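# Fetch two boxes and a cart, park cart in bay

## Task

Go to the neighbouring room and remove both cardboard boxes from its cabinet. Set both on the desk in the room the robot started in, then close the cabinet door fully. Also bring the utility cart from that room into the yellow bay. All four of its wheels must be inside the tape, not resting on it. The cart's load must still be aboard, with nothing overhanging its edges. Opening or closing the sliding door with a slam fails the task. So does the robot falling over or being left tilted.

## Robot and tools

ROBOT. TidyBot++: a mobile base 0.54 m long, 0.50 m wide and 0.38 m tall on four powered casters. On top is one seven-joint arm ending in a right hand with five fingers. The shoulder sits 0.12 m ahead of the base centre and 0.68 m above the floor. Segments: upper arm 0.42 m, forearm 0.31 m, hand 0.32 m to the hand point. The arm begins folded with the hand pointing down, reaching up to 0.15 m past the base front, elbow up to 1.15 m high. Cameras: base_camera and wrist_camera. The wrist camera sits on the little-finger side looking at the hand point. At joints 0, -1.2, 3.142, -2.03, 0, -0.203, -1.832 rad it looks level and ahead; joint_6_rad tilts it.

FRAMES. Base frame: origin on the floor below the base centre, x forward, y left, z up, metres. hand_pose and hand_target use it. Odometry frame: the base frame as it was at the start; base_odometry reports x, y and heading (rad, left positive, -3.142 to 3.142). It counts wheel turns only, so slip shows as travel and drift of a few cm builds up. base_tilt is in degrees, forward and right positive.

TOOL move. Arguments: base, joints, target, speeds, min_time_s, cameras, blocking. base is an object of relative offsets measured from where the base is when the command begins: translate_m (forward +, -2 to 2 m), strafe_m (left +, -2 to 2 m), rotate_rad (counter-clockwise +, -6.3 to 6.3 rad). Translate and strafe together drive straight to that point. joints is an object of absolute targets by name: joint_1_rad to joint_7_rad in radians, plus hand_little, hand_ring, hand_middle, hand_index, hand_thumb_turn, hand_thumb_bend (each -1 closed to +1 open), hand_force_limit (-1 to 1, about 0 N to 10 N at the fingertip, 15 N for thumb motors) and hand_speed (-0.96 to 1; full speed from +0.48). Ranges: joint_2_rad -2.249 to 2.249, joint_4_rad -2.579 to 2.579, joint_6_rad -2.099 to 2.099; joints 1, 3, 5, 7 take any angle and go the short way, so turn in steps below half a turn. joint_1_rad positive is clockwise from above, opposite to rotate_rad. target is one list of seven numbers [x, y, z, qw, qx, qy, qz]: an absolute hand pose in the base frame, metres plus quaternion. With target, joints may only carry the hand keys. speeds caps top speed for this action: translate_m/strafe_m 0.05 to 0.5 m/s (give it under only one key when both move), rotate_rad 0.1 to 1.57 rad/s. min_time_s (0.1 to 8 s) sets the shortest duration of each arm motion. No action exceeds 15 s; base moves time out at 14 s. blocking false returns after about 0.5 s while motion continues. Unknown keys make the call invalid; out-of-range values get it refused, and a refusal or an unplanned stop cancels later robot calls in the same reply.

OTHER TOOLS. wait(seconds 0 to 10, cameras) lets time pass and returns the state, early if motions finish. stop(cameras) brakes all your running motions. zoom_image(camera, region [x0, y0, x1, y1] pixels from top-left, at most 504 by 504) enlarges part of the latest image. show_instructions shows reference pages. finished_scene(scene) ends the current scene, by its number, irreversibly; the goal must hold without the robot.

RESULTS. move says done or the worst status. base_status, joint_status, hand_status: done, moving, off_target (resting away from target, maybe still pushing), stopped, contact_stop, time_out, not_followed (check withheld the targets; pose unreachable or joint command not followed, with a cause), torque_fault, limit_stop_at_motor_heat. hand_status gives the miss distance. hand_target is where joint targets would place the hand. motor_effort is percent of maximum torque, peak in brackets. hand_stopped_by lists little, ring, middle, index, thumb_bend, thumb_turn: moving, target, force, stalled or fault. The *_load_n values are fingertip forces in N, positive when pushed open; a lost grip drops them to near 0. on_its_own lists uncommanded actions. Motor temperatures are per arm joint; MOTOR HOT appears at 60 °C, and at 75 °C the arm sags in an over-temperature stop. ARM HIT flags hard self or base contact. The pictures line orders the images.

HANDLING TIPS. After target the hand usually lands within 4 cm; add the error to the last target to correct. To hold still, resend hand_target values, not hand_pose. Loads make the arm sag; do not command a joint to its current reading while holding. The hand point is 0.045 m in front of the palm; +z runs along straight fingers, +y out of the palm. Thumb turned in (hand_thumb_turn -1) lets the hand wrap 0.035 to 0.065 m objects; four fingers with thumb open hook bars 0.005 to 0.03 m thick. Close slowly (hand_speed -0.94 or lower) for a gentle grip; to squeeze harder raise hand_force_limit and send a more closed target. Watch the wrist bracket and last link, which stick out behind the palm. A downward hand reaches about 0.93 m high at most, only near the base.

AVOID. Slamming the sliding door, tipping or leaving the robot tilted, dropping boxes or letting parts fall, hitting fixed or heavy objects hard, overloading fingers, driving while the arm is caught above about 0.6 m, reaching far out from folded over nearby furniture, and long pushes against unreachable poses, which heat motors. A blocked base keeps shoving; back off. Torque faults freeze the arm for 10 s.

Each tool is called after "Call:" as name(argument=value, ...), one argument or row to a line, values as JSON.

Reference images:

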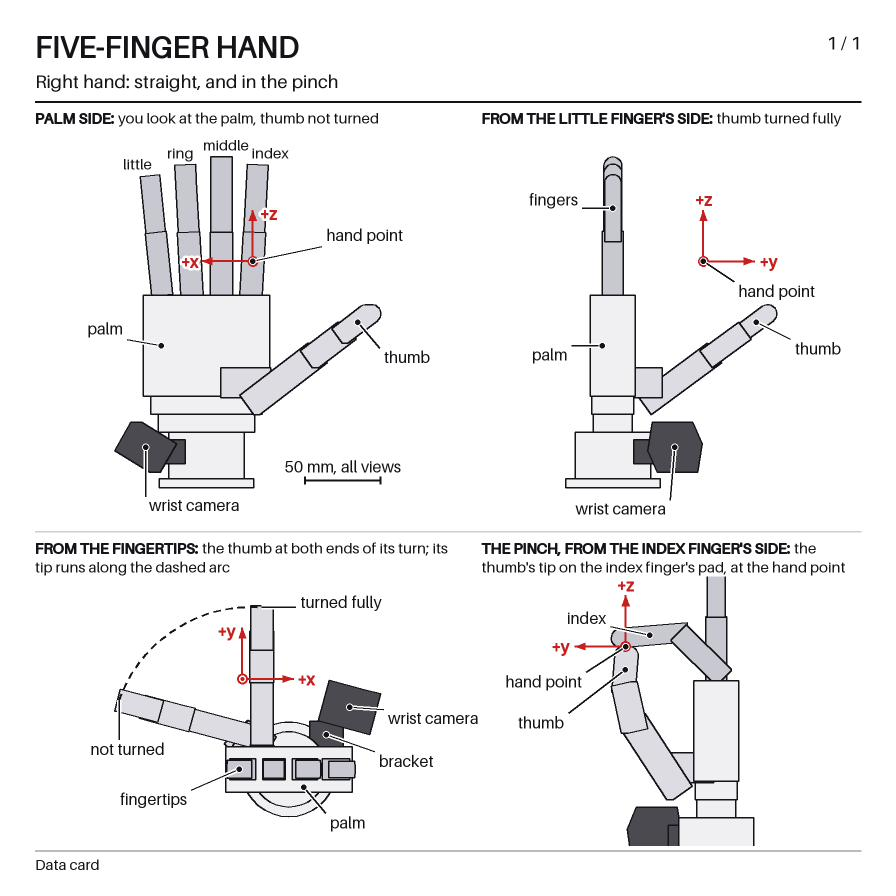

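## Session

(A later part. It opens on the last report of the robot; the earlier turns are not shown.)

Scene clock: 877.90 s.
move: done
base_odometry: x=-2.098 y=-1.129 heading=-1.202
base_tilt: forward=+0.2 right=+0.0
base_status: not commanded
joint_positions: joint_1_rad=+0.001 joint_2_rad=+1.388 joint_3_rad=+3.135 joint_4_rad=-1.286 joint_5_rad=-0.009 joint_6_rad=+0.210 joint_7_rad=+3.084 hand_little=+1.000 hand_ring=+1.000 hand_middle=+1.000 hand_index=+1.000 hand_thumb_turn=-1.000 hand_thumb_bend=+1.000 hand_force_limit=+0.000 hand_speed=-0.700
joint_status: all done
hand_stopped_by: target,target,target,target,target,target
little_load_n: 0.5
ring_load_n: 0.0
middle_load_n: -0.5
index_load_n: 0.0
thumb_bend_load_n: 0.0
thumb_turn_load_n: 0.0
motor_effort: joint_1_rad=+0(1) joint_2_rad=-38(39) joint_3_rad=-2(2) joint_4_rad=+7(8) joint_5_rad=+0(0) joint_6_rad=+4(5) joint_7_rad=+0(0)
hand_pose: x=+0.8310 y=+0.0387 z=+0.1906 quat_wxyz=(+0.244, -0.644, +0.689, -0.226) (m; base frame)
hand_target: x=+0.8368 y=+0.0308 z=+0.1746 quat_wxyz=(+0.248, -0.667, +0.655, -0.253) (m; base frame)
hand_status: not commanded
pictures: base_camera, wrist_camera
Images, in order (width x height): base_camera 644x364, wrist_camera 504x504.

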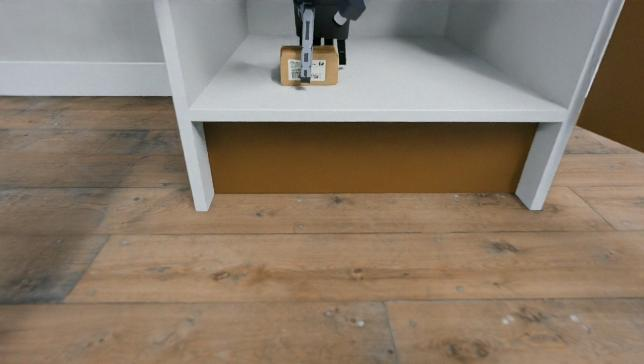

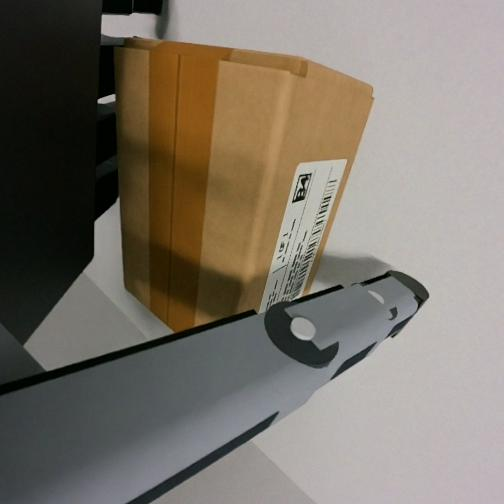

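Call:
move(
  joints={"hand_speed": -0.8, "hand_force_limit": -0.3, "hand_index": -0.5, "hand_middle": -0.5, "hand_ring": -0.5, "hand_little": -0.5, "hand_thumb_bend": -0.5},
)

Call:
move(
  joints={"hand_speed": -0.9, "hand_force_limit": 0.0, "hand_index": -0.6, "hand_middle": -0.6, "hand_ring": -0.6, "hand_little": -0.6, "hand_thumb_bend": -0.6},
  cameras=["all"],
)

Scene clock: 888.00 s.
move: off_target
base_odometry: x=-2.098 y=-1.129 heading=-1.202
base_tilt: forward=+0.2 right=-0.1
base_status: not commanded
joint_positions: joint_1_rad=+0.001 joint_2_rad=+1.388 joint_3_rad=+3.135 joint_4_rad=-1.273 joint_5_rad=-0.009 joint_6_rad=+0.240 joint_7_rad=+3.085 hand_little=-0.033 hand_ring=+0.337 hand_middle=+0.743 hand_index=+0.282 hand_thumb_turn=-1.000 hand_thumb_bend=+0.643 hand_force_limit=-0.300 hand_speed=-0.800
joint_status: hand_little off_target (ended at -0.033, target -0.500); hand_ring off_target (ended at +0.337, target -0.500); hand_middle off_target (ended at +0.743, target -0.500); hand_index off_target (ended at +0.282, target -0.500); hand_thumb_bend off_target (ended at +0.643, target -0.500); the others done
hand_stopped_by: force,force,force,force,force,target
little_load_n: 3.5
ring_load_n: 2.0
middle_load_n: 0.0
index_load_n: 5.0
thumb_bend_load_n: 8.0
thumb_turn_load_n: 4.5
motor_effort: joint_1_rad=-1(1) joint_2_rad=-34(38) joint_3_rad=-2(3) joint_4_rad=+5(8) joint_5_rad=+0(1) joint_6_rad=+2(4) joint_7_rad=+0(1)
hand_pose: x=+0.8468 y=+0.0385 z=+0.1993 quat_wxyz=(+0.258, -0.639, +0.684, -0.240) (m; base frame)
hand_target: x=+0.8368 y=+0.0308 z=+0.1746 quat_wxyz=(+0.248, -0.667, +0.655, -0.253) (m; base frame)
hand_status: not commanded
pictures: none

Scene clock: 889.93 s.
move: off_target
base_odometry: x=-2.098 y=-1.129 heading=-1.202
base_tilt: forward=+0.2 right=+0.0
base_status: not commanded
joint_positions: joint_1_rad=+0.001 joint_2_rad=+1.388 joint_3_rad=+3.135 joint_4_rad=-1.267 joint_5_rad=-0.009 joint_6_rad=+0.248 joint_7_rad=+3.085 hand_little=-0.069 hand_ring=+0.320 hand_middle=+0.308 hand_index=+0.275 hand_thumb_turn=-0.999 hand_thumb_bend=+0.644 hand_force_limit=+0.000 hand_speed=-0.900
joint_status: hand_little off_target (ended at -0.069, target -0.600); hand_ring off_target (ended at +0.320, target -0.600); hand_middle off_target (ended at +0.308, target -0.600); hand_index off_target (ended at +0.275, target -0.600); hand_thumb_bend off_target (ended at +0.644, target -0.600); the others done
hand_stopped_by: force,force,force,force,force,target
little_load_n: 3.5
ring_load_n: 2.5
middle_load_n: 6.0
index_load_n: 4.0
thumb_bend_load_n: 12.0
thumb_turn_load_n: 7.0
motor_effort: joint_1_rad=-1(1) joint_2_rad=-33(35) joint_3_rad=-2(3) joint_4_rad=+5(6) joint_5_rad=+0(1) joint_6_rad=+2(3) joint_7_rad=+0(0)
hand_pose: x=+0.8525 y=+0.0385 z=+0.2027 quat_wxyz=(+0.263, -0.637, +0.682, -0.244) (m; base frame)
hand_target: x=+0.8368 y=+0.0308 z=+0.1746 quat_wxyz=(+0.248, -0.667, +0.655, -0.253) (m; base frame)
hand_status: not commanded
pictures: base_camera, wrist_camera
Images, in order (width x height): base_camera 644x364, wrist_camera 504x504.

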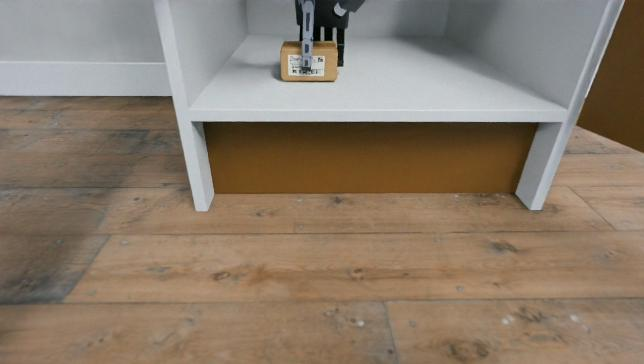

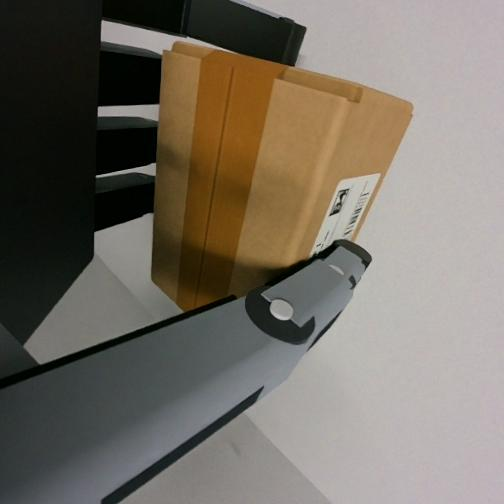

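Call:
move(
  joints={"hand_speed": -0.92, "hand_force_limit": 0.2, "hand_index": -0.62, "hand_middle": -0.62, "hand_ring": -0.62, "hand_thumb_bend": -0.62},
)

Call:
move(
  joints={"joint_2_rad": 1.36},
  min_time_s=1.5,
  cameras=["all"],
)

Scene clock: 897.20 s.
move: off_target
base_odometry: x=-2.098 y=-1.129 heading=-1.202
base_tilt: forward=+0.2 right=+0.0
base_status: not commanded
joint_positions: joint_1_rad=+0.001 joint_2_rad=+1.388 joint_3_rad=+3.135 joint_4_rad=-1.267 joint_5_rad=-0.009 joint_6_rad=+0.248 joint_7_rad=+3.085 hand_little=-0.069 hand_ring=+0.308 hand_middle=+0.308 hand_index=+0.263 hand_thumb_turn=-0.999 hand_thumb_bend=+0.645 hand_force_limit=+0.200 hand_speed=-0.920
joint_status: hand_ring off_target (ended at +0.308, target -0.620); hand_middle off_target (ended at +0.308, target -0.620); hand_index off_target (ended at +0.263, target -0.620); hand_thumb_bend off_target (ended at +0.645, target -0.620); the others done
hand_stopped_by: force,force,force,force,force,target
little_load_n: 1.5
ring_load_n: 7.0
middle_load_n: 4.0
index_load_n: 7.5
thumb_bend_load_n: 14.0
thumb_turn_load_n: 6.5
motor_effort: joint_1_rad=+0(1) joint_2_rad=-34(35) joint_3_rad=-2(3) joint_4_rad=+5(6) joint_5_rad=+0(0) joint_6_rad=+2(2) joint_7_rad=+0(0)
hand_pose: x=+0.8525 y=+0.0385 z=+0.2027 quat_wxyz=(+0.263, -0.637, +0.682, -0.244) (m; base frame)
hand_target: x=+0.8368 y=+0.0308 z=+0.1746 quat_wxyz=(+0.248, -0.667, +0.655, -0.253) (m; base frame)
hand_status: not commanded
pictures: none

Scene clock: 899.00 s.
move: done
base_odometry: x=-2.098 y=-1.129 heading=-1.202
base_tilt: forward=+0.2 right=+0.0
base_status: not commanded
joint_positions: joint_1_rad=+0.001 joint_2_rad=+1.388 joint_3_rad=+3.135 joint_4_rad=-1.267 joint_5_rad=-0.009 joint_6_rad=+0.248 joint_7_rad=+3.085 hand_little=-0.069 hand_ring=+0.308 hand_middle=+0.308 hand_index=+0.263 hand_thumb_turn=-0.999 hand_thumb_bend=+0.645 hand_force_limit=+0.200 hand_speed=-0.920
joint_status: all done
hand_stopped_by: force,force,force,force,force,target
little_load_n: 1.5
ring_load_n: 6.5
middle_load_n: 4.0
index_load_n: 7.5
thumb_bend_load_n: 14.5
thumb_turn_load_n: 6.5
motor_effort: joint_1_rad=-1(1) joint_2_rad=-34(35) joint_3_rad=-2(2) joint_4_rad=+5(6) joint_5_rad=+1(1) joint_6_rad=+2(2) joint_7_rad=+0(1)
hand_pose: x=+0.8526 y=+0.0385 z=+0.2028 quat_wxyz=(+0.263, -0.637, +0.682, -0.244) (m; base frame)
hand_target: x=+0.8705 y=+0.0308 z=+0.2261 quat_wxyz=(+0.271, -0.658, +0.646, -0.276) (m; base frame)
hand_status: not commanded
pictures: base_camera, wrist_camera
Images, in order (width x height): base_camera 644x364, wrist_camera 504x504.

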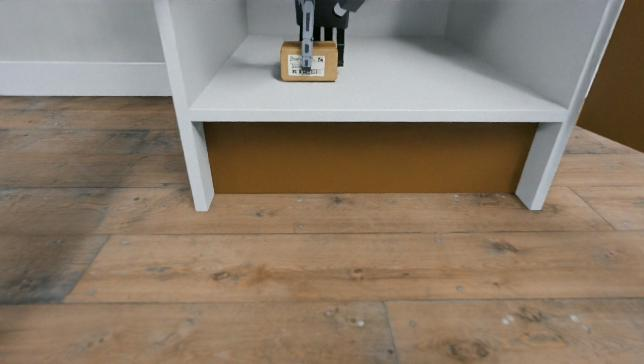

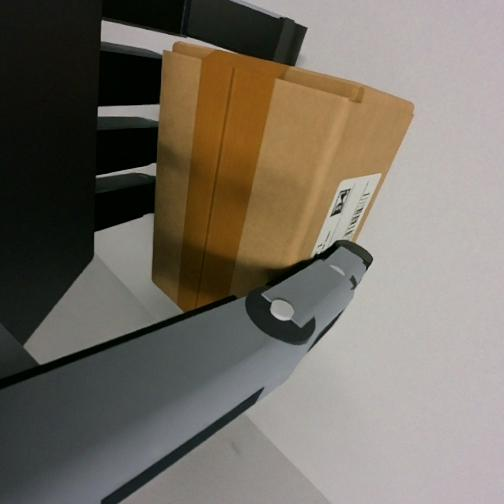

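Lift.

Call:
move(
  joints={"joint_2_rad": 1.25},
  min_time_s=2.5,
  cameras=["all"],
)

Call:
move(
  base={"translate_m": -0.4},
  speeds={"translate_m": 0.15},
  cameras=["all"],
)

Scene clock: 906.93 s.
move: done
base_odometry: x=-2.098 y=-1.129 heading=-1.202
base_tilt: forward=+0.2 right=+0.0
base_status: not commanded
joint_positions: joint_1_rad=+0.001 joint_2_rad=+1.324 joint_3_rad=+3.135 joint_4_rad=-1.267 joint_5_rad=-0.009 joint_6_rad=+0.248 joint_7_rad=+3.085 hand_little=-0.069 hand_ring=+0.308 hand_middle=+0.308 hand_index=+0.263 hand_thumb_turn=-0.999 hand_thumb_bend=+0.645 hand_force_limit=+0.200 hand_speed=-0.920
joint_status: all done
hand_stopped_by: force,force,force,force,force,target
little_load_n: 1.5
ring_load_n: 6.5
middle_load_n: 3.5
index_load_n: 7.5
thumb_bend_load_n: 14.5
thumb_turn_load_n: 6.5
motor_effort: joint_1_rad=+0(1) joint_2_rad=-39(41) joint_3_rad=-2(3) joint_4_rad=+8(9) joint_5_rad=+0(0) joint_6_rad=+6(6) joint_7_rad=+0(1)
hand_pose: x=+0.8817 y=+0.0385 z=+0.2506 quat_wxyz=(+0.285, -0.629, +0.673, -0.264) (m; base frame)
hand_target: x=+0.9160 y=+0.0308 z=+0.3114 quat_wxyz=(+0.306, -0.642, +0.630, -0.312) (m; base frame)
hand_status: not commanded
pictures: base_camera, wrist_camera
Images, in order (width x height): base_camera 644x364, wrist_camera 504x504.

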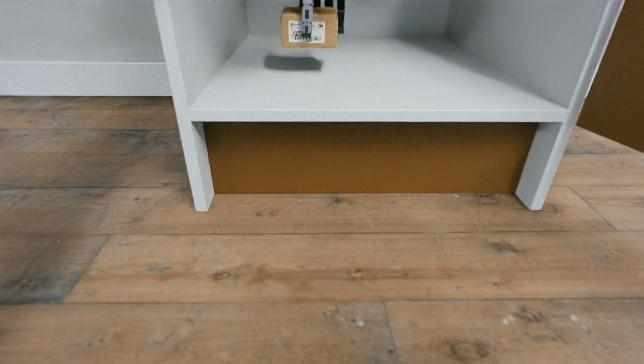

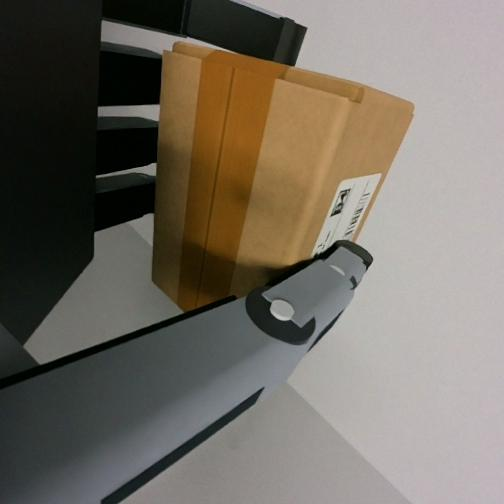

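Scene clock: 910.27 s.
move: done
base_odometry: x=-2.242 y=-0.756 heading=-1.202
base_tilt: forward=+0.2 right=+0.0
base_status: done
joint_positions: joint_1_rad=+0.001 joint_2_rad=+1.322 joint_3_rad=+3.135 joint_4_rad=-1.267 joint_5_rad=-0.009 joint_6_rad=+0.248 joint_7_rad=+3.085 hand_little=-0.069 hand_ring=+0.308 hand_middle=+0.308 hand_index=+0.263 hand_thumb_turn=-0.999 hand_thumb_bend=+0.645 hand_force_limit=+0.200 hand_speed=-0.920
joint_status: not commanded
hand_stopped_by: force,force,force,force,force,target
little_load_n: 1.5
ring_load_n: 6.5
middle_load_n: 3.0
index_load_n: 7.5
thumb_bend_load_n: 14.0
thumb_turn_load_n: 6.5
motor_effort: joint_1_rad=+0(3) joint_2_rad=-40(41) joint_3_rad=-2(3) joint_4_rad=+9(10) joint_5_rad=+0(0) joint_6_rad=+6(6) joint_7_rad=+0(1)
hand_pose: x=+0.8824 y=+0.0385 z=+0.2520 quat_wxyz=(+0.286, -0.629, +0.673, -0.265) (m; base frame)
hand_target: x=+0.9160 y=+0.0308 z=+0.3114 quat_wxyz=(+0.306, -0.642, +0.630, -0.312) (m; base frame)
hand_status: not commanded
pictures: base_camera, wrist_camera
Images, in order (width x height): base_camera 644x364, wrist_camera 504x504.

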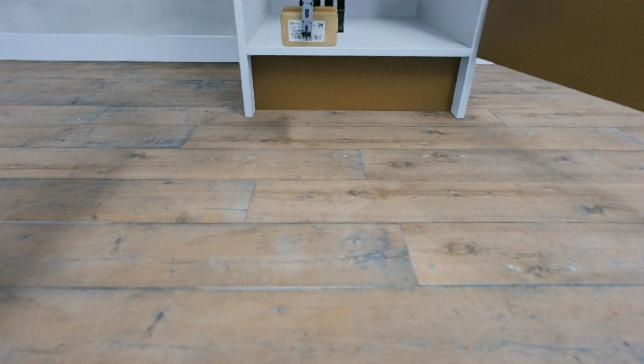

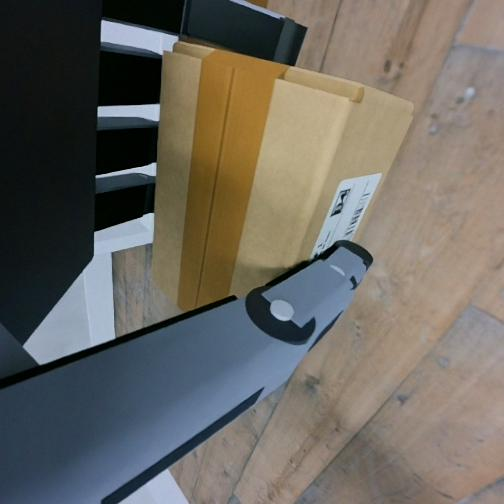

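Call:
move(
  joints={"joint_2_rad": 0.6, "joint_4_rad": -2.2, "joint_6_rad": -0.2, "joint_7_rad": 2.8},
  min_time_s=3,
)

Call:
move(
  joints={"joint_2_rad": -0.13, "joint_4_rad": -2.307, "joint_6_rad": -0.965, "joint_7_rad": 2.36},
  min_time_s=3,
  cameras=["all"],
)

Scene clock: 922.03 s.
move: done
base_odometry: x=-2.242 y=-0.756 heading=-1.202
base_tilt: forward=+0.2 right=+0.0
base_status: not commanded
joint_positions: joint_1_rad=+0.001 joint_2_rad=+0.651 joint_3_rad=+3.135 joint_4_rad=-2.184 joint_5_rad=-0.009 joint_6_rad=-0.130 joint_7_rad=+2.877 hand_little=-0.069 hand_ring=+0.308 hand_middle=+0.308 hand_index=+0.263 hand_thumb_turn=-0.999 hand_thumb_bend=+0.645 hand_force_limit=+0.200 hand_speed=-0.920
joint_status: all done
hand_stopped_by: force,force,force,force,force,target
little_load_n: 1.5
ring_load_n: 6.5
middle_load_n: 3.5
index_load_n: 7.5
thumb_bend_load_n: 14.5
thumb_turn_load_n: 6.5
motor_effort: joint_1_rad=+0(1) joint_2_rad=-23(42) joint_3_rad=-2(3) joint_4_rad=+4(10) joint_5_rad=+0(1) joint_6_rad=+1(6) joint_7_rad=+0(1)
hand_pose: x=+0.4760 y=+0.0502 z=+0.3911 quat_wxyz=(+0.072, -0.604, +0.792, -0.051) (m; base frame)
hand_target: x=+0.4614 y=+0.0504 z=+0.4075 quat_wxyz=(+0.058, -0.575, +0.815, -0.041) (m; base frame)
hand_status: not commanded
pictures: none

Scene clock: 925.33 s.
move: done
base_odometry: x=-2.242 y=-0.756 heading=-1.202
base_tilt: forward=+0.2 right=+0.0
base_status: not commanded
joint_positions: joint_1_rad=+0.001 joint_2_rad=-0.100 joint_3_rad=+3.135 joint_4_rad=-2.286 joint_5_rad=-0.009 joint_6_rad=-0.893 joint_7_rad=+2.437 hand_little=-0.069 hand_ring=+0.308 hand_middle=+0.308 hand_index=+0.263 hand_thumb_turn=-0.999 hand_thumb_bend=+0.645 hand_force_limit=+0.200 hand_speed=-0.920
joint_status: all done
hand_stopped_by: force,force,force,force,force,target
little_load_n: 1.5
ring_load_n: 6.5
middle_load_n: 3.5
index_load_n: 8.0
thumb_bend_load_n: 14.0
thumb_turn_load_n: 6.5
motor_effort: joint_1_rad=+0(1) joint_2_rad=-9(25) joint_3_rad=-1(2) joint_4_rad=+10(11) joint_5_rad=+0(1) joint_6_rad=+0(3) joint_7_rad=+0(1)
hand_pose: x=+0.3279 y=+0.0673 z=+0.5965 quat_wxyz=(+0.030, -0.420, +0.907, -0.010) (m; base frame)
hand_target: x=+0.3017 y=+0.0655 z=+0.5979 quat_wxyz=(+0.000, -0.384, +0.923, +0.000) (m; base frame)
hand_status: not commanded
pictures: base_camera, wrist_camera
Images, in order (width x height): base_camera 644x364, wrist_camera 504x504.

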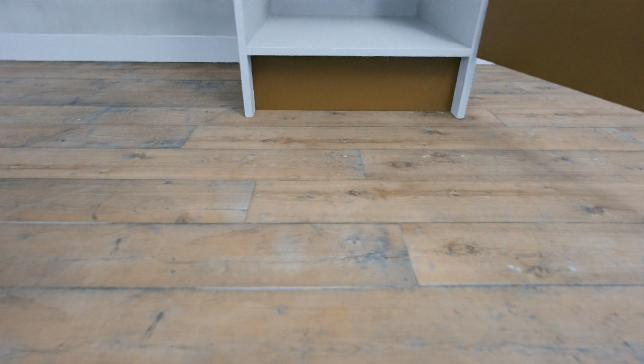

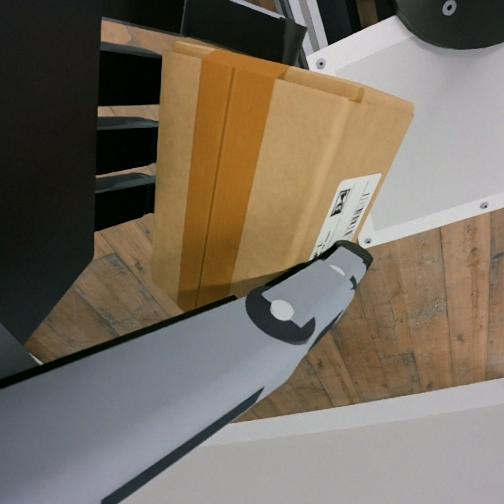

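Call:
move(
  base={"strafe_m": 0.97},
  speeds={"strafe_m": 0.3},
)

Call:
move(
  base={"translate_m": -0.73},
  speeds={"translate_m": 0.3},
  cameras=["base_camera"],
)

Call:
move(
  base={"rotate_rad": 1.571},
  speeds={"rotate_rad": 0.6},
  cameras=["base_camera"],
)

Scene clock: 941.60 s.
move: done
base_odometry: x=-1.338 y=-0.406 heading=-1.202
base_tilt: forward=+0.2 right=+0.0
base_status: done
joint_positions: joint_1_rad=+0.001 joint_2_rad=-0.101 joint_3_rad=+3.135 joint_4_rad=-2.286 joint_5_rad=-0.009 joint_6_rad=-0.896 joint_7_rad=+2.436 hand_little=-0.069 hand_ring=+0.308 hand_middle=+0.308 hand_index=+0.263 hand_thumb_turn=-0.999 hand_thumb_bend=+0.645 hand_force_limit=+0.200 hand_speed=-0.920
joint_status: not commanded
hand_stopped_by: force,force,force,force,force,target
little_load_n: 1.5
ring_load_n: 6.5
middle_load_n: 3.0
index_load_n: 8.0
thumb_bend_load_n: 14.0
thumb_turn_load_n: 6.5
motor_effort: joint_1_rad=+0(1) joint_2_rad=-9(9) joint_3_rad=-1(2) joint_4_rad=+10(11) joint_5_rad=+0(1) joint_6_rad=+0(1) joint_7_rad=+0(0)
hand_pose: x=+0.3272 y=+0.0673 z=+0.5965 quat_wxyz=(+0.029, -0.419, +0.907, -0.010) (m; base frame)
hand_target: x=+0.3017 y=+0.0655 z=+0.5979 quat_wxyz=(+0.000, -0.384, +0.923, +0.000) (m; base frame)
hand_status: not commanded
pictures: none

Scene clock: 944.97 s.
move: done
base_odometry: x=-1.601 y=+0.275 heading=-1.202
base_tilt: forward=+0.2 right=+0.0
base_status: done
joint_positions: joint_1_rad=+0.001 joint_2_rad=-0.106 joint_3_rad=+3.135 joint_4_rad=-2.290 joint_5_rad=-0.009 joint_6_rad=-0.901 joint_7_rad=+2.436 hand_little=-0.069 hand_ring=+0.308 hand_middle=+0.308 hand_index=+0.263 hand_thumb_turn=-0.999 hand_thumb_bend=+0.645 hand_force_limit=+0.200 hand_speed=-0.920
joint_status: not commanded
hand_stopped_by: force,force,force,force,force,target
little_load_n: 1.5
ring_load_n: 6.5
middle_load_n: 3.5
index_load_n: 7.5
thumb_bend_load_n: 14.0
thumb_turn_load_n: 6.5
motor_effort: joint_1_rad=+0(1) joint_2_rad=-8(11) joint_3_rad=-1(2) joint_4_rad=+10(11) joint_5_rad=+0(0) joint_6_rad=+0(1) joint_7_rad=+0(0)
hand_pose: x=+0.3236 y=+0.0672 z=+0.5965 quat_wxyz=(+0.027, -0.419, +0.908, -0.009) (m; base frame)
hand_target: x=+0.3017 y=+0.0655 z=+0.5979 quat_wxyz=(+0.000, -0.384, +0.923, +0.000) (m; base frame)
hand_status: not commanded
pictures: base_camera
Images, in order (width x height): base_camera 644x364.

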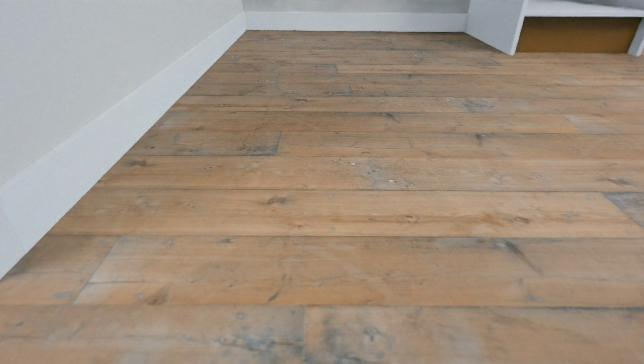

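Scene clock: 948.27 s.
move: done
base_odometry: x=-1.601 y=+0.275 heading=+0.369
base_tilt: forward=+0.2 right=+0.0
base_status: done
joint_positions: joint_1_rad=+0.001 joint_2_rad=-0.106 joint_3_rad=+3.135 joint_4_rad=-2.290 joint_5_rad=-0.009 joint_6_rad=-0.901 joint_7_rad=+2.436 hand_little=-0.069 hand_ring=+0.308 hand_middle=+0.308 hand_index=+0.263 hand_thumb_turn=-0.999 hand_thumb_bend=+0.645 hand_force_limit=+0.200 hand_speed=-0.920
joint_status: not commanded
hand_stopped_by: force,force,force,force,force,target
little_load_n: 1.5
ring_load_n: 6.5
middle_load_n: 3.5
index_load_n: 7.5
thumb_bend_load_n: 14.0
thumb_turn_load_n: 6.5
motor_effort: joint_1_rad=+0(1) joint_2_rad=-9(9) joint_3_rad=-1(2) joint_4_rad=+9(10) joint_5_rad=+0(1) joint_6_rad=+0(1) joint_7_rad=+0(0)
hand_pose: x=+0.3236 y=+0.0672 z=+0.5965 quat_wxyz=(+0.027, -0.419, +0.908, -0.009) (m; base frame)
hand_target: x=+0.3017 y=+0.0655 z=+0.5979 quat_wxyz=(+0.000, -0.384, +0.923, +0.000) (m; base frame)
hand_status: not commanded
pictures: base_camera
Images, in order (width x height): base_camera 644x364.

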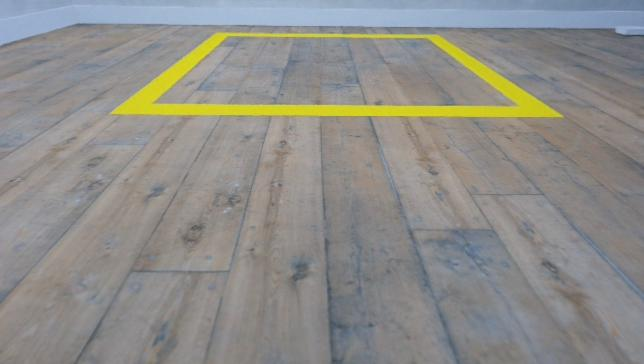

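Call:
move(
  base={"translate_m": 1.5, "strafe_m": -0.02, "rotate_rad": -0.016},
  speeds={"translate_m": 0.35},
)

Call:
move(
  base={"rotate_rad": -1.571},
  speeds={"rotate_rad": 0.6},
  cameras=["base_camera"],
)

Scene clock: 962.57 s.
move: done
base_odometry: x=-0.195 y=+0.798 heading=+0.354
base_tilt: forward=+0.2 right=+0.0
base_status: done
joint_positions: joint_1_rad=+0.001 joint_2_rad=-0.108 joint_3_rad=+3.135 joint_4_rad=-2.291 joint_5_rad=-0.009 joint_6_rad=-0.903 joint_7_rad=+2.436 hand_little=-0.069 hand_ring=+0.308 hand_middle=+0.308 hand_index=+0.263 hand_thumb_turn=-0.999 hand_thumb_bend=+0.645 hand_force_limit=+0.200 hand_speed=-0.920
joint_status: not commanded
hand_stopped_by: force,force,force,force,force,target
little_load_n: 1.5
ring_load_n: 7.0
middle_load_n: 3.5
index_load_n: 7.5
thumb_bend_load_n: 14.0
thumb_turn_load_n: 6.5
motor_effort: joint_1_rad=+0(1) joint_2_rad=-7(10) joint_3_rad=-1(2) joint_4_rad=+10(11) joint_5_rad=+0(1) joint_6_rad=+0(1) joint_7_rad=+0(0)
hand_pose: x=+0.3230 y=+0.0672 z=+0.5967 quat_wxyz=(+0.027, -0.419, +0.908, -0.009) (m; base frame)
hand_target: x=+0.3017 y=+0.0655 z=+0.5979 quat_wxyz=(+0.000, -0.384, +0.923, +0.000) (m; base frame)
hand_status: not commanded
pictures: none

Scene clock: 965.87 s.
move: done
base_odometry: x=-0.195 y=+0.798 heading=-1.217
base_tilt: forward=+0.2 right=+0.0
base_status: done
joint_positions: joint_1_rad=+0.001 joint_2_rad=-0.108 joint_3_rad=+3.135 joint_4_rad=-2.291 joint_5_rad=-0.009 joint_6_rad=-0.903 joint_7_rad=+2.436 hand_little=-0.069 hand_ring=+0.308 hand_middle=+0.308 hand_index=+0.263 hand_thumb_turn=-0.999 hand_thumb_bend=+0.645 hand_force_limit=+0.200 hand_speed=-0.920
joint_status: not commanded
hand_stopped_by: force,force,force,force,force,target
little_load_n: 1.5
ring_load_n: 7.0
middle_load_n: 3.0
index_load_n: 7.5
thumb_bend_load_n: 14.0
thumb_turn_load_n: 6.5
motor_effort: joint_1_rad=+0(1) joint_2_rad=-9(9) joint_3_rad=-2(2) joint_4_rad=+10(10) joint_5_rad=+0(1) joint_6_rad=+0(0) joint_7_rad=+0(0)
hand_pose: x=+0.3230 y=+0.0672 z=+0.5967 quat_wxyz=(+0.027, -0.419, +0.908, -0.009) (m; base frame)
hand_target: x=+0.3017 y=+0.0655 z=+0.5979 quat_wxyz=(+0.000, -0.384, +0.923, +0.000) (m; base frame)
hand_status: not commanded
pictures: base_camera
Images, in order (width x height): base_camera 644x364.

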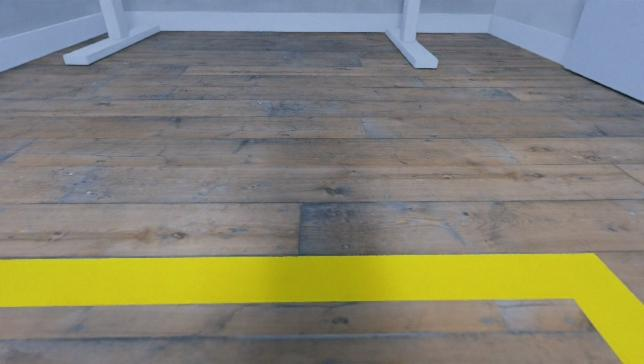

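Call:
move(
  base={"translate_m": 0.74, "strafe_m": 0.09, "rotate_rad": 0.005},
  speeds={"translate_m": 0.3},
  joints={"joint_1_rad": 0, "joint_2_rad": 0.08, "joint_3_rad": 3.142, "joint_4_rad": -0.89, "joint_5_rad": 0, "joint_6_rad": -1.46, "joint_7_rad": 3.12},
  min_time_s=3,
  cameras=["all"],
)

Scene clock: 979.70 s.
move: done
base_odometry: x=+0.146 y=+0.135 heading=-1.212
base_tilt: forward=+0.2 right=+0.0
base_status: done
joint_positions: joint_1_rad=+0.001 joint_2_rad=+0.065 joint_3_rad=+3.135 joint_4_rad=-0.925 joint_5_rad=-0.009 joint_6_rad=-1.390 joint_7_rad=+3.044 hand_little=-0.069 hand_ring=+0.308 hand_middle=+0.308 hand_index=+0.263 hand_thumb_turn=-0.999 hand_thumb_bend=+0.645 hand_force_limit=+0.200 hand_speed=-0.920
joint_status: all done
hand_stopped_by: force,force,force,force,force,target
little_load_n: 1.0
ring_load_n: 6.5
middle_load_n: 3.0
index_load_n: 7.5
thumb_bend_load_n: 14.5
thumb_turn_load_n: 6.5
motor_effort: joint_1_rad=+0(1) joint_2_rad=-16(20) joint_3_rad=-1(2) joint_4_rad=+13(16) joint_5_rad=+0(2) joint_6_rad=+6(6) joint_7_rad=+0(1)
hand_pose: x=+0.5896 y=+0.0432 z=+1.0023 quat_wxyz=(+0.279, -0.626, +0.686, -0.246) (m; base frame)
hand_target: x=+0.5772 y=+0.0333 z=+0.9962 quat_wxyz=(+0.249, -0.655, +0.670, -0.244) (m; base frame)
hand_status: not commanded
pictures: base_camera, wrist_camera
Images, in order (width x height): base_camera 644x364, wrist_camera 504x504.

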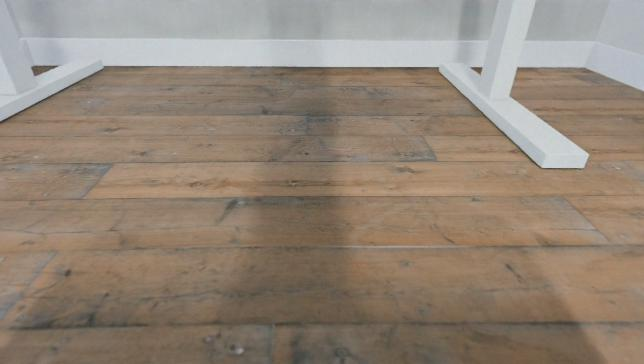

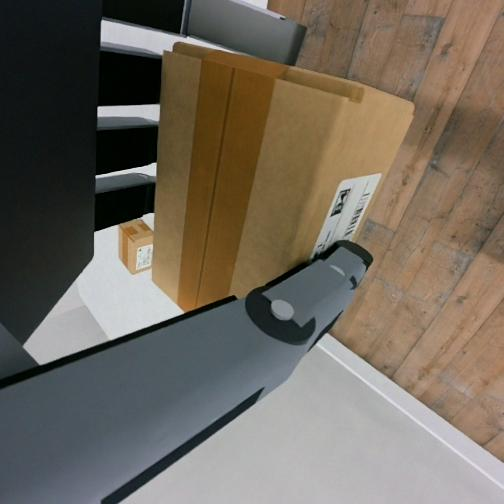

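Call:
move(
  base={"translate_m": 0.385},
  speeds={"translate_m": 0.2},
  cameras=["all"],
)

Call:
move(
  joints={"joint_2_rad": -0.01, "joint_4_rad": -1.4, "joint_6_rad": -0.91},
  min_time_s=3,
  cameras=["wrist_camera"],
)

Scene clock: 993.20 s.
move: done
base_odometry: x=+0.282 y=-0.226 heading=-1.212
base_tilt: forward=+0.2 right=+0.0
base_status: done
joint_positions: joint_1_rad=+0.001 joint_2_rad=+0.071 joint_3_rad=+3.135 joint_4_rad=-0.922 joint_5_rad=-0.009 joint_6_rad=-1.394 joint_7_rad=+3.045 hand_little=-0.069 hand_ring=+0.308 hand_middle=+0.308 hand_index=+0.263 hand_thumb_turn=-0.999 hand_thumb_bend=+0.645 hand_force_limit=+0.200 hand_speed=-0.920
joint_status: not commanded
hand_stopped_by: force,force,force,force,force,target
little_load_n: 1.5
ring_load_n: 6.5
middle_load_n: 3.0
index_load_n: 7.5
thumb_bend_load_n: 14.0
thumb_turn_load_n: 6.5
motor_effort: joint_1_rad=-1(1) joint_2_rad=-18(19) joint_3_rad=-2(2) joint_4_rad=+13(14) joint_5_rad=+0(0) joint_6_rad=+5(6) joint_7_rad=+0(1)
hand_pose: x=+0.5909 y=+0.0431 z=+0.9998 quat_wxyz=(+0.277, -0.627, +0.686, -0.244) (m; base frame)
hand_target: x=+0.5772 y=+0.0333 z=+0.9962 quat_wxyz=(+0.249, -0.655, +0.670, -0.244) (m; base frame)
hand_status: not commanded
pictures: base_camera, wrist_camera
Images, in order (width x height): base_camera 644x364, wrist_camera 504x504.

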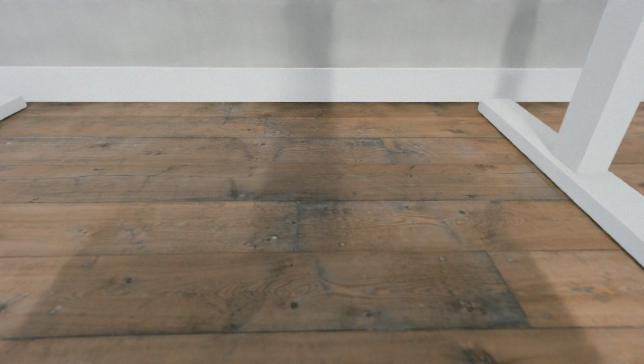

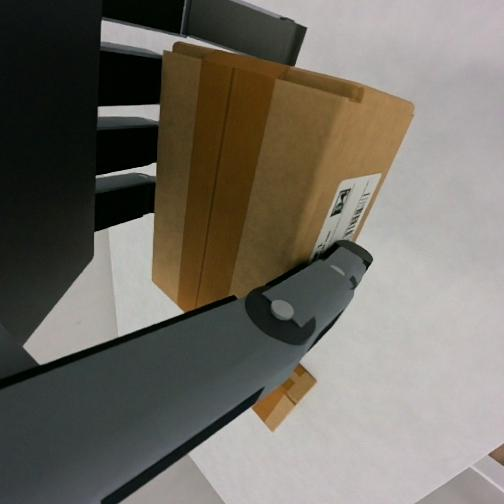

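Scene clock: 996.80 s.
move: done
base_odometry: x=+0.282 y=-0.226 heading=-1.212
base_tilt: forward=+0.2 right=+0.0
base_status: not commanded
joint_positions: joint_1_rad=+0.001 joint_2_rad=+0.039 joint_3_rad=+3.135 joint_4_rad=-1.380 joint_5_rad=-0.009 joint_6_rad=-0.996 joint_7_rad=+3.045 hand_little=-0.069 hand_ring=+0.308 hand_middle=+0.308 hand_index=+0.263 hand_thumb_turn=-0.999 hand_thumb_bend=+0.645 hand_force_limit=+0.200 hand_speed=-0.920
joint_status: all done
hand_stopped_by: force,force,force,force,force,target
little_load_n: 1.5
ring_load_n: 6.5
middle_load_n: 3.5
index_load_n: 7.0
thumb_bend_load_n: 14.0
thumb_turn_load_n: 6.5
motor_effort: joint_1_rad=+0(1) joint_2_rad=-17(19) joint_3_rad=-1(2) joint_4_rad=+15(16) joint_5_rad=+0(0) joint_6_rad=+5(6) joint_7_rad=+0(1)
hand_pose: x=+0.6173 y=+0.0431 z=+0.8717 quat_wxyz=(+0.267, -0.629, +0.691, -0.235) (m; base frame)
hand_target: x=+0.6246 y=+0.0332 z=+0.9001 quat_wxyz=(+0.292, -0.638, +0.652, -0.286) (m; base frame)
hand_status: not commanded
pictures: wrist_camera
Images, in order (width x height): wrist_camera 504x504.

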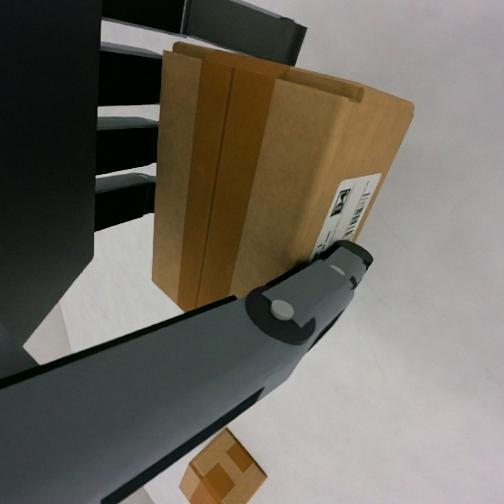

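Call:
move(
  joints={"joint_2_rad": -0.01, "joint_4_rad": -1.455, "joint_6_rad": -0.845},
  min_time_s=1.3,
)

Call:
move(
  joints={"joint_2_rad": -0.01, "joint_4_rad": -1.48, "joint_6_rad": -0.82},
  min_time_s=1,
  cameras=["wrist_camera"],
)

Call:
move(
  joints={"joint_2_rad": -0.01, "joint_4_rad": -1.5, "joint_6_rad": -0.8},
  min_time_s=1,
  cameras=["wrist_camera"],
)

Scene clock: 1005.50 s.
move: done
base_odometry: x=+0.282 y=-0.226 heading=-1.212
base_tilt: forward=+0.2 right=+0.0
base_status: not commanded
joint_positions: joint_1_rad=+0.001 joint_2_rad=+0.039 joint_3_rad=+3.135 joint_4_rad=-1.433 joint_5_rad=-0.009 joint_6_rad=-0.931 joint_7_rad=+3.045 hand_little=-0.069 hand_ring=+0.308 hand_middle=+0.308 hand_index=+0.263 hand_thumb_turn=-0.999 hand_thumb_bend=+0.645 hand_force_limit=+0.200 hand_speed=-0.920
joint_status: all done
hand_stopped_by: force,force,force,force,force,target
little_load_n: 1.5
ring_load_n: 6.5
middle_load_n: 3.5
index_load_n: 7.5
thumb_bend_load_n: 14.0
thumb_turn_load_n: 6.5
motor_effort: joint_1_rad=+0(1) joint_2_rad=-17(19) joint_3_rad=-2(2) joint_4_rad=+15(16) joint_5_rad=+0(0) joint_6_rad=+5(6) joint_7_rad=-1(1)
hand_pose: x=+0.6226 y=+0.0431 z=+0.8575 quat_wxyz=(+0.271, -0.628, +0.690, -0.239) (m; base frame)
hand_target: x=+0.6298 y=+0.0332 z=+0.8851 quat_wxyz=(+0.295, -0.637, +0.651, -0.289) (m; base frame)
hand_status: not commanded
pictures: none

Scene clock: 1006.80 s.
move: done
base_odometry: x=+0.282 y=-0.226 heading=-1.212
base_tilt: forward=+0.2 right=+0.0
base_status: not commanded
joint_positions: joint_1_rad=+0.001 joint_2_rad=+0.038 joint_3_rad=+3.135 joint_4_rad=-1.457 joint_5_rad=-0.009 joint_6_rad=-0.906 joint_7_rad=+3.045 hand_little=-0.069 hand_ring=+0.308 hand_middle=+0.308 hand_index=+0.263 hand_thumb_turn=-0.999 hand_thumb_bend=+0.645 hand_force_limit=+0.200 hand_speed=-0.920
joint_status: all done
hand_stopped_by: force,force,force,force,force,target
little_load_n: 1.5
ring_load_n: 6.5
middle_load_n: 3.0
index_load_n: 7.5
thumb_bend_load_n: 14.5
thumb_turn_load_n: 6.5
motor_effort: joint_1_rad=+0(1) joint_2_rad=-18(19) joint_3_rad=-2(2) joint_4_rad=+16(16) joint_5_rad=+0(0) joint_6_rad=+5(6) joint_7_rad=+0(1)
hand_pose: x=+0.6234 y=+0.0430 z=+0.8500 quat_wxyz=(+0.271, -0.627, +0.690, -0.239) (m; base frame)
hand_target: x=+0.6307 y=+0.0332 z=+0.8772 quat_wxyz=(+0.295, -0.637, +0.651, -0.289) (m; base frame)
hand_status: not commanded
pictures: wrist_camera
Images, in order (width x height): wrist_camera 504x504.

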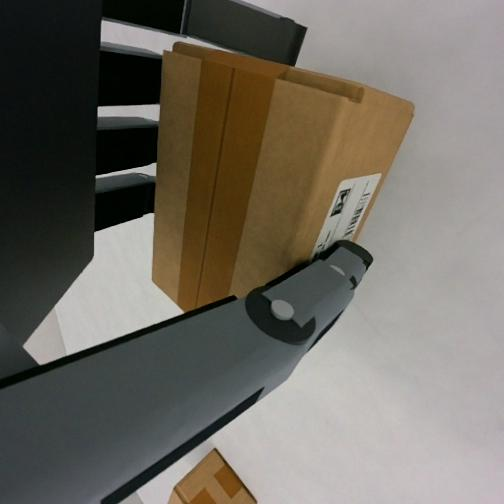

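Scene clock: 1008.10 s.
move: done
base_odometry: x=+0.282 y=-0.226 heading=-1.212
base_tilt: forward=+0.2 right=+0.0
base_status: not commanded
joint_positions: joint_1_rad=+0.001 joint_2_rad=+0.034 joint_3_rad=+3.135 joint_4_rad=-1.474 joint_5_rad=-0.009 joint_6_rad=-0.886 joint_7_rad=+3.045 hand_little=-0.069 hand_ring=+0.308 hand_middle=+0.308 hand_index=+0.263 hand_thumb_turn=-0.999 hand_thumb_bend=+0.645 hand_force_limit=+0.200 hand_speed=-0.920
joint_status: all done
hand_stopped_by: force,force,force,force,force,target
little_load_n: 1.5
ring_load_n: 6.5
middle_load_n: 3.0
index_load_n: 7.5
thumb_bend_load_n: 14.5
thumb_turn_load_n: 6.5
motor_effort: joint_1_rad=+0(1) joint_2_rad=-17(18) joint_3_rad=-1(2) joint_4_rad=+15(17) joint_5_rad=+0(0) joint_6_rad=+5(7) joint_7_rad=+0(1)
hand_pose: x=+0.6240 y=+0.0430 z=+0.8475 quat_wxyz=(+0.274, -0.626, +0.689, -0.241) (m; base frame)
hand_target: x=+0.6312 y=+0.0332 z=+0.8710 quat_wxyz=(+0.295, -0.637, +0.651, -0.289) (m; base frame)
hand_status: not commanded
pictures: wrist_camera
Images, in order (width x height): wrist_camera 504x504.

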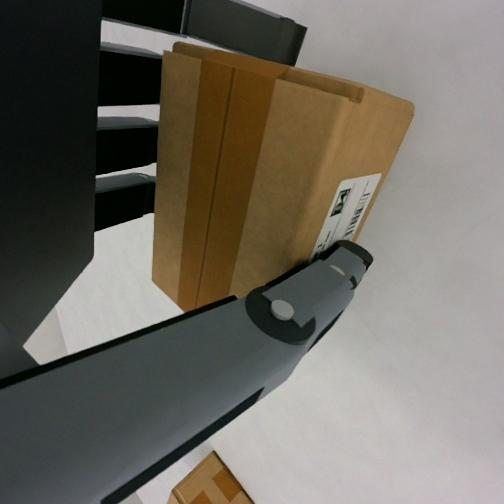

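Call:
move(
  joints={"joint_2_rad": -0.01, "joint_4_rad": -1.52, "joint_6_rad": -0.79},
  min_time_s=1,
)

Call:
move(
  joints={"joint_2_rad": -0.01, "joint_4_rad": -1.535, "joint_6_rad": -0.785},
  min_time_s=1,
  cameras=["wrist_camera"],
)

Scene clock: 1028.13 s.
move: done
base_odometry: x=+0.282 y=-0.226 heading=-1.212
base_tilt: forward=+0.2 right=+0.0
base_status: not commanded
joint_positions: joint_1_rad=+0.001 joint_2_rad=+0.027 joint_3_rad=+3.135 joint_4_rad=-1.489 joint_5_rad=-0.009 joint_6_rad=-0.869 joint_7_rad=+3.045 hand_little=-0.069 hand_ring=+0.308 hand_middle=+0.308 hand_index=+0.263 hand_thumb_turn=-0.999 hand_thumb_bend=+0.645 hand_force_limit=+0.200 hand_speed=-0.920
joint_status: all done
hand_stopped_by: force,force,force,force,force,target
little_load_n: 1.5
ring_load_n: 6.5
middle_load_n: 3.0
index_load_n: 7.5
thumb_bend_load_n: 14.5
thumb_turn_load_n: 6.5
motor_effort: joint_1_rad=+0(0) joint_2_rad=-15(18) joint_3_rad=-1(2) joint_4_rad=+14(15) joint_5_rad=+0(1) joint_6_rad=+5(6) joint_7_rad=+0(0)
hand_pose: x=+0.6237 y=+0.0430 z=+0.8470 quat_wxyz=(+0.277, -0.625, +0.687, -0.244) (m; base frame)
hand_target: x=+0.6291 y=+0.0332 z=+0.8627 quat_wxyz=(+0.292, -0.638, +0.652, -0.286) (m; base frame)
hand_status: not commanded
pictures: none

Scene clock: 1029.43 s.
move: done
base_odometry: x=+0.282 y=-0.226 heading=-1.212
base_tilt: forward=+0.2 right=+0.0
base_status: not commanded
joint_positions: joint_1_rad=+0.001 joint_2_rad=+0.022 joint_3_rad=+3.135 joint_4_rad=-1.499 joint_5_rad=-0.009 joint_6_rad=-0.857 joint_7_rad=+3.045 hand_little=-0.069 hand_ring=+0.308 hand_middle=+0.308 hand_index=+0.263 hand_thumb_turn=-0.999 hand_thumb_bend=+0.645 hand_force_limit=+0.200 hand_speed=-0.920
joint_status: all done
hand_stopped_by: force,force,force,force,force,target
little_load_n: 1.5
ring_load_n: 6.5
middle_load_n: 3.0
index_load_n: 7.0
thumb_bend_load_n: 14.0
thumb_turn_load_n: 6.5
motor_effort: joint_1_rad=+0(0) joint_2_rad=-15(17) joint_3_rad=-1(1) joint_4_rad=+13(15) joint_5_rad=+1(1) joint_6_rad=+4(6) joint_7_rad=+0(0)
hand_pose: x=+0.6235 y=+0.0430 z=+0.8466 quat_wxyz=(+0.279, -0.624, +0.687, -0.247) (m; base frame)
hand_target: x=+0.6268 y=+0.0332 z=+0.8560 quat_wxyz=(+0.289, -0.640, +0.654, -0.283) (m; base frame)
hand_status: not commanded
pictures: wrist_camera
Images, in order (width x height): wrist_camera 504x504.

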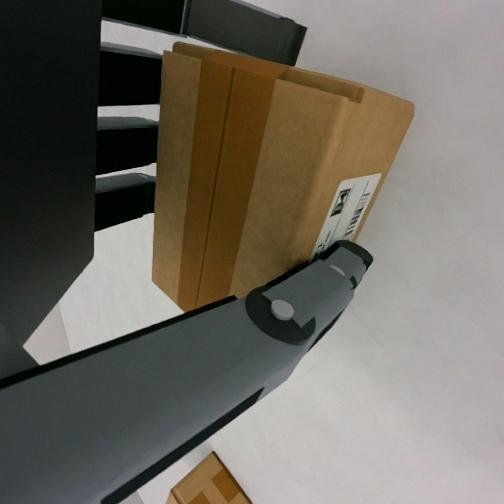

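Call:
move(
  joints={"hand_speed": -0.75, "hand_thumb_bend": 1, "hand_index": 1, "hand_middle": 1, "hand_ring": 1, "hand_little": 1},
  cameras=["wrist_camera"],
)

Call:
move(
  joints={"joint_2_rad": -0.01, "joint_4_rad": -1.18, "joint_6_rad": -1.15},
  min_time_s=2,
  cameras=["wrist_camera"],
)

Scene clock: 1038.00 s.
move: done
base_odometry: x=+0.282 y=-0.226 heading=-1.212
base_tilt: forward=+0.2 right=+0.0
base_status: not commanded
joint_positions: joint_1_rad=+0.001 joint_2_rad=+0.020 joint_3_rad=+3.135 joint_4_rad=-1.508 joint_5_rad=-0.009 joint_6_rad=-0.857 joint_7_rad=+3.045 hand_little=+1.000 hand_ring=+1.000 hand_middle=+1.000 hand_index=+1.000 hand_thumb_turn=-1.000 hand_thumb_bend=+1.000 hand_force_limit=+0.200 hand_speed=-0.750
joint_status: all done
hand_stopped_by: target,target,target,target,target,target
little_load_n: 0.0
ring_load_n: 0.0
middle_load_n: 0.0
index_load_n: 0.0
thumb_bend_load_n: 0.0
thumb_turn_load_n: 0.0
motor_effort: joint_1_rad=+0(1) joint_2_rad=-16(17) joint_3_rad=-2(2) joint_4_rad=+14(15) joint_5_rad=+0(1) joint_6_rad=+5(5) joint_7_rad=+0(1)
hand_pose: x=+0.6207 y=+0.0430 z=+0.8428 quat_wxyz=(+0.277, -0.625, +0.688, -0.244) (m; base frame)
hand_target: x=+0.6268 y=+0.0332 z=+0.8560 quat_wxyz=(+0.289, -0.640, +0.654, -0.283) (m; base frame)
hand_status: not commanded
pictures: wrist_camera
Images, in order (width x height): wrist_camera 504x504.

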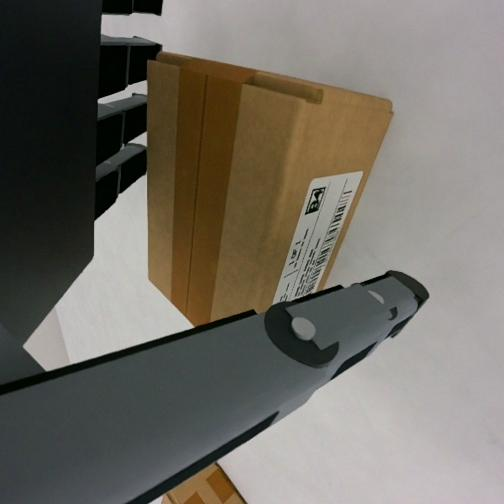

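Scene clock: 1040.57 s.
move: done
base_odometry: x=+0.282 y=-0.226 heading=-1.212
base_tilt: forward=+0.2 right=+0.0
base_status: not commanded
joint_positions: joint_1_rad=+0.001 joint_2_rad=+0.020 joint_3_rad=+3.135 joint_4_rad=-1.207 joint_5_rad=-0.009 joint_6_rad=-1.076 joint_7_rad=+3.045 hand_little=+1.000 hand_ring=+1.000 hand_middle=+1.000 hand_index=+1.000 hand_thumb_turn=-1.000 hand_thumb_bend=+1.000 hand_force_limit=+0.200 hand_speed=-0.750
joint_status: all done
hand_stopped_by: target,target,target,target,target,target
little_load_n: 0.0
ring_load_n: 0.0
middle_load_n: 0.0
index_load_n: 0.0
thumb_bend_load_n: 0.0
thumb_turn_load_n: 0.0
motor_effort: joint_1_rad=-1(1) joint_2_rad=-15(17) joint_3_rad=-1(2) joint_4_rad=+14(16) joint_5_rad=+0(0) joint_6_rad=+5(6) joint_7_rad=+0(1)
hand_pose: x=+0.6243 y=+0.0432 z=+0.9511 quat_wxyz=(+0.305, -0.615, +0.675, -0.269) (m; base frame)
hand_target: x=+0.5996 y=+0.0333 z=+0.9623 quat_wxyz=(+0.285, -0.641, +0.655, -0.279) (m; base frame)
hand_status: not commanded
pictures: wrist_camera
Images, in order (width x height): wrist_camera 504x504.

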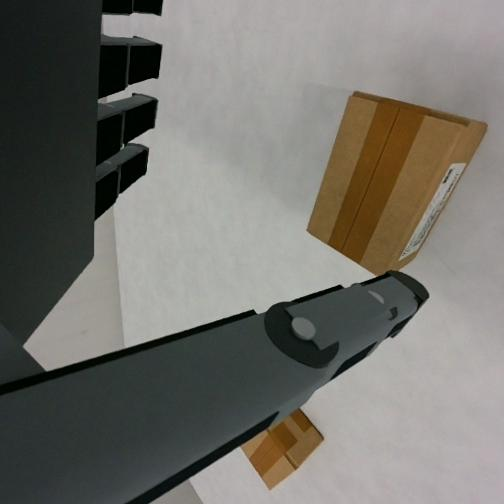

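Call:
move(
  base={"translate_m": -0.45},
  speeds={"translate_m": 0.3},
)

Call:
move(
  base={"translate_m": -0.69},
  speeds={"translate_m": 0.3},
  joints={"joint_2_rad": -0.13, "joint_4_rad": -2.307, "joint_6_rad": -0.965, "joint_7_rad": 2.36, "hand_thumb_turn": 1},
  min_time_s=3,
)

Call:
move(
  base={"rotate_rad": -1.571},
  speeds={"rotate_rad": 0.7},
  cameras=["base_camera"],
)

Scene clock: 1055.13 s.
move: done
base_odometry: x=+0.124 y=+0.195 heading=-1.212
base_tilt: forward=+0.2 right=+0.0
base_status: done
joint_positions: joint_1_rad=+0.001 joint_2_rad=+0.011 joint_3_rad=+3.136 joint_4_rad=-1.207 joint_5_rad=-0.009 joint_6_rad=-1.080 joint_7_rad=+3.045 hand_little=+1.000 hand_ring=+1.000 hand_middle=+1.000 hand_index=+1.000 hand_thumb_turn=-1.000 hand_thumb_bend=+1.000 hand_force_limit=+0.200 hand_speed=-0.750
joint_status: not commanded
hand_stopped_by: target,target,target,target,target,target
little_load_n: 0.0
ring_load_n: 0.0
middle_load_n: 0.0
index_load_n: 0.0
thumb_bend_load_n: 0.5
thumb_turn_load_n: 0.0
motor_effort: joint_1_rad=+0(2) joint_2_rad=-16(19) joint_3_rad=-1(3) joint_4_rad=+14(15) joint_5_rad=+0(1) joint_6_rad=+5(6) joint_7_rad=+0(1)
hand_pose: x=+0.6210 y=+0.0431 z=+0.9551 quat_wxyz=(+0.307, -0.615, +0.674, -0.271) (m; base frame)
hand_target: x=+0.5996 y=+0.0333 z=+0.9623 quat_wxyz=(+0.285, -0.641, +0.655, -0.279) (m; base frame)
hand_status: not commanded
pictures: none

Scene clock: 1059.73 s.
move: done
base_odometry: x=-0.119 y=+0.842 heading=-1.212
base_tilt: forward=+0.2 right=+0.0
base_status: done
joint_positions: joint_1_rad=+0.001 joint_2_rad=-0.103 joint_3_rad=+3.136 joint_4_rad=-2.287 joint_5_rad=-0.009 joint_6_rad=-1.034 joint_7_rad=+2.436 hand_little=+1.000 hand_ring=+1.000 hand_middle=+1.000 hand_index=+1.000 hand_thumb_turn=+1.000 hand_thumb_bend=+1.000 hand_force_limit=+0.200 hand_speed=-0.750
joint_status: all done
hand_stopped_by: target,target,target,target,target,target
little_load_n: 0.0
ring_load_n: 0.0
middle_load_n: 0.0
index_load_n: 0.0
thumb_bend_load_n: 0.0
thumb_turn_load_n: 0.0
motor_effort: joint_1_rad=+0(1) joint_2_rad=-7(18) joint_3_rad=-2(2) joint_4_rad=+9(15) joint_5_rad=+0(0) joint_6_rad=-1(6) joint_7_rad=+0(1)
hand_pose: x=+0.2826 y=+0.0672 z=+0.6007 quat_wxyz=(-0.033, -0.419, +0.907, +0.019) (m; base frame)
hand_target: x=+0.3017 y=+0.0655 z=+0.5979 quat_wxyz=(+0.000, -0.384, +0.923, +0.000) (m; base frame)
hand_status: not commanded
pictures: none

Scene clock: 1062.73 s.
move: done
base_odometry: x=-0.119 y=+0.842 heading=-2.783
base_tilt: forward=+0.2 right=+0.0
base_status: done
joint_positions: joint_1_rad=+0.001 joint_2_rad=-0.103 joint_3_rad=+3.136 joint_4_rad=-2.287 joint_5_rad=-0.009 joint_6_rad=-1.033 joint_7_rad=+2.436 hand_little=+1.000 hand_ring=+1.000 hand_middle=+1.000 hand_index=+1.000 hand_thumb_turn=+1.000 hand_thumb_bend=+1.000 hand_force_limit=+0.200 hand_speed=-0.750
joint_status: not commanded
hand_stopped_by: target,target,target,target,target,target
little_load_n: 0.0
ring_load_n: 0.0
middle_load_n: 0.0
index_load_n: 0.0
thumb_bend_load_n: 0.0
thumb_turn_load_n: 0.0
motor_effort: joint_1_rad=+0(1) joint_2_rad=-7(9) joint_3_rad=-1(2) joint_4_rad=+9(10) joint_5_rad=+0(1) joint_6_rad=-1(1) joint_7_rad=+0(0)
hand_pose: x=+0.2829 y=+0.0672 z=+0.6007 quat_wxyz=(-0.033, -0.419, +0.907, +0.019) (m; base frame)
hand_target: x=+0.3017 y=+0.0655 z=+0.5979 quat_wxyz=(+0.000, -0.384, +0.923, +0.000) (m; base frame)
hand_status: not commanded
pictures: base_camera
Images, in order (width x height): base_camera 644x364.

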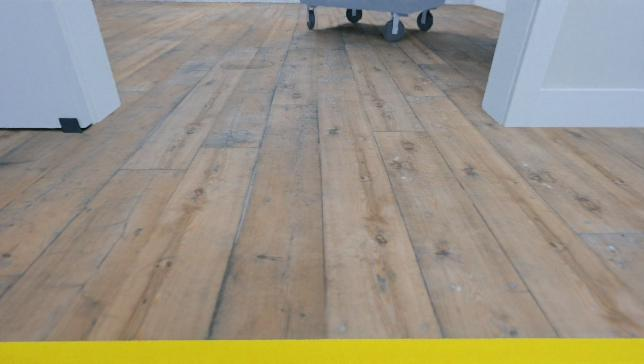

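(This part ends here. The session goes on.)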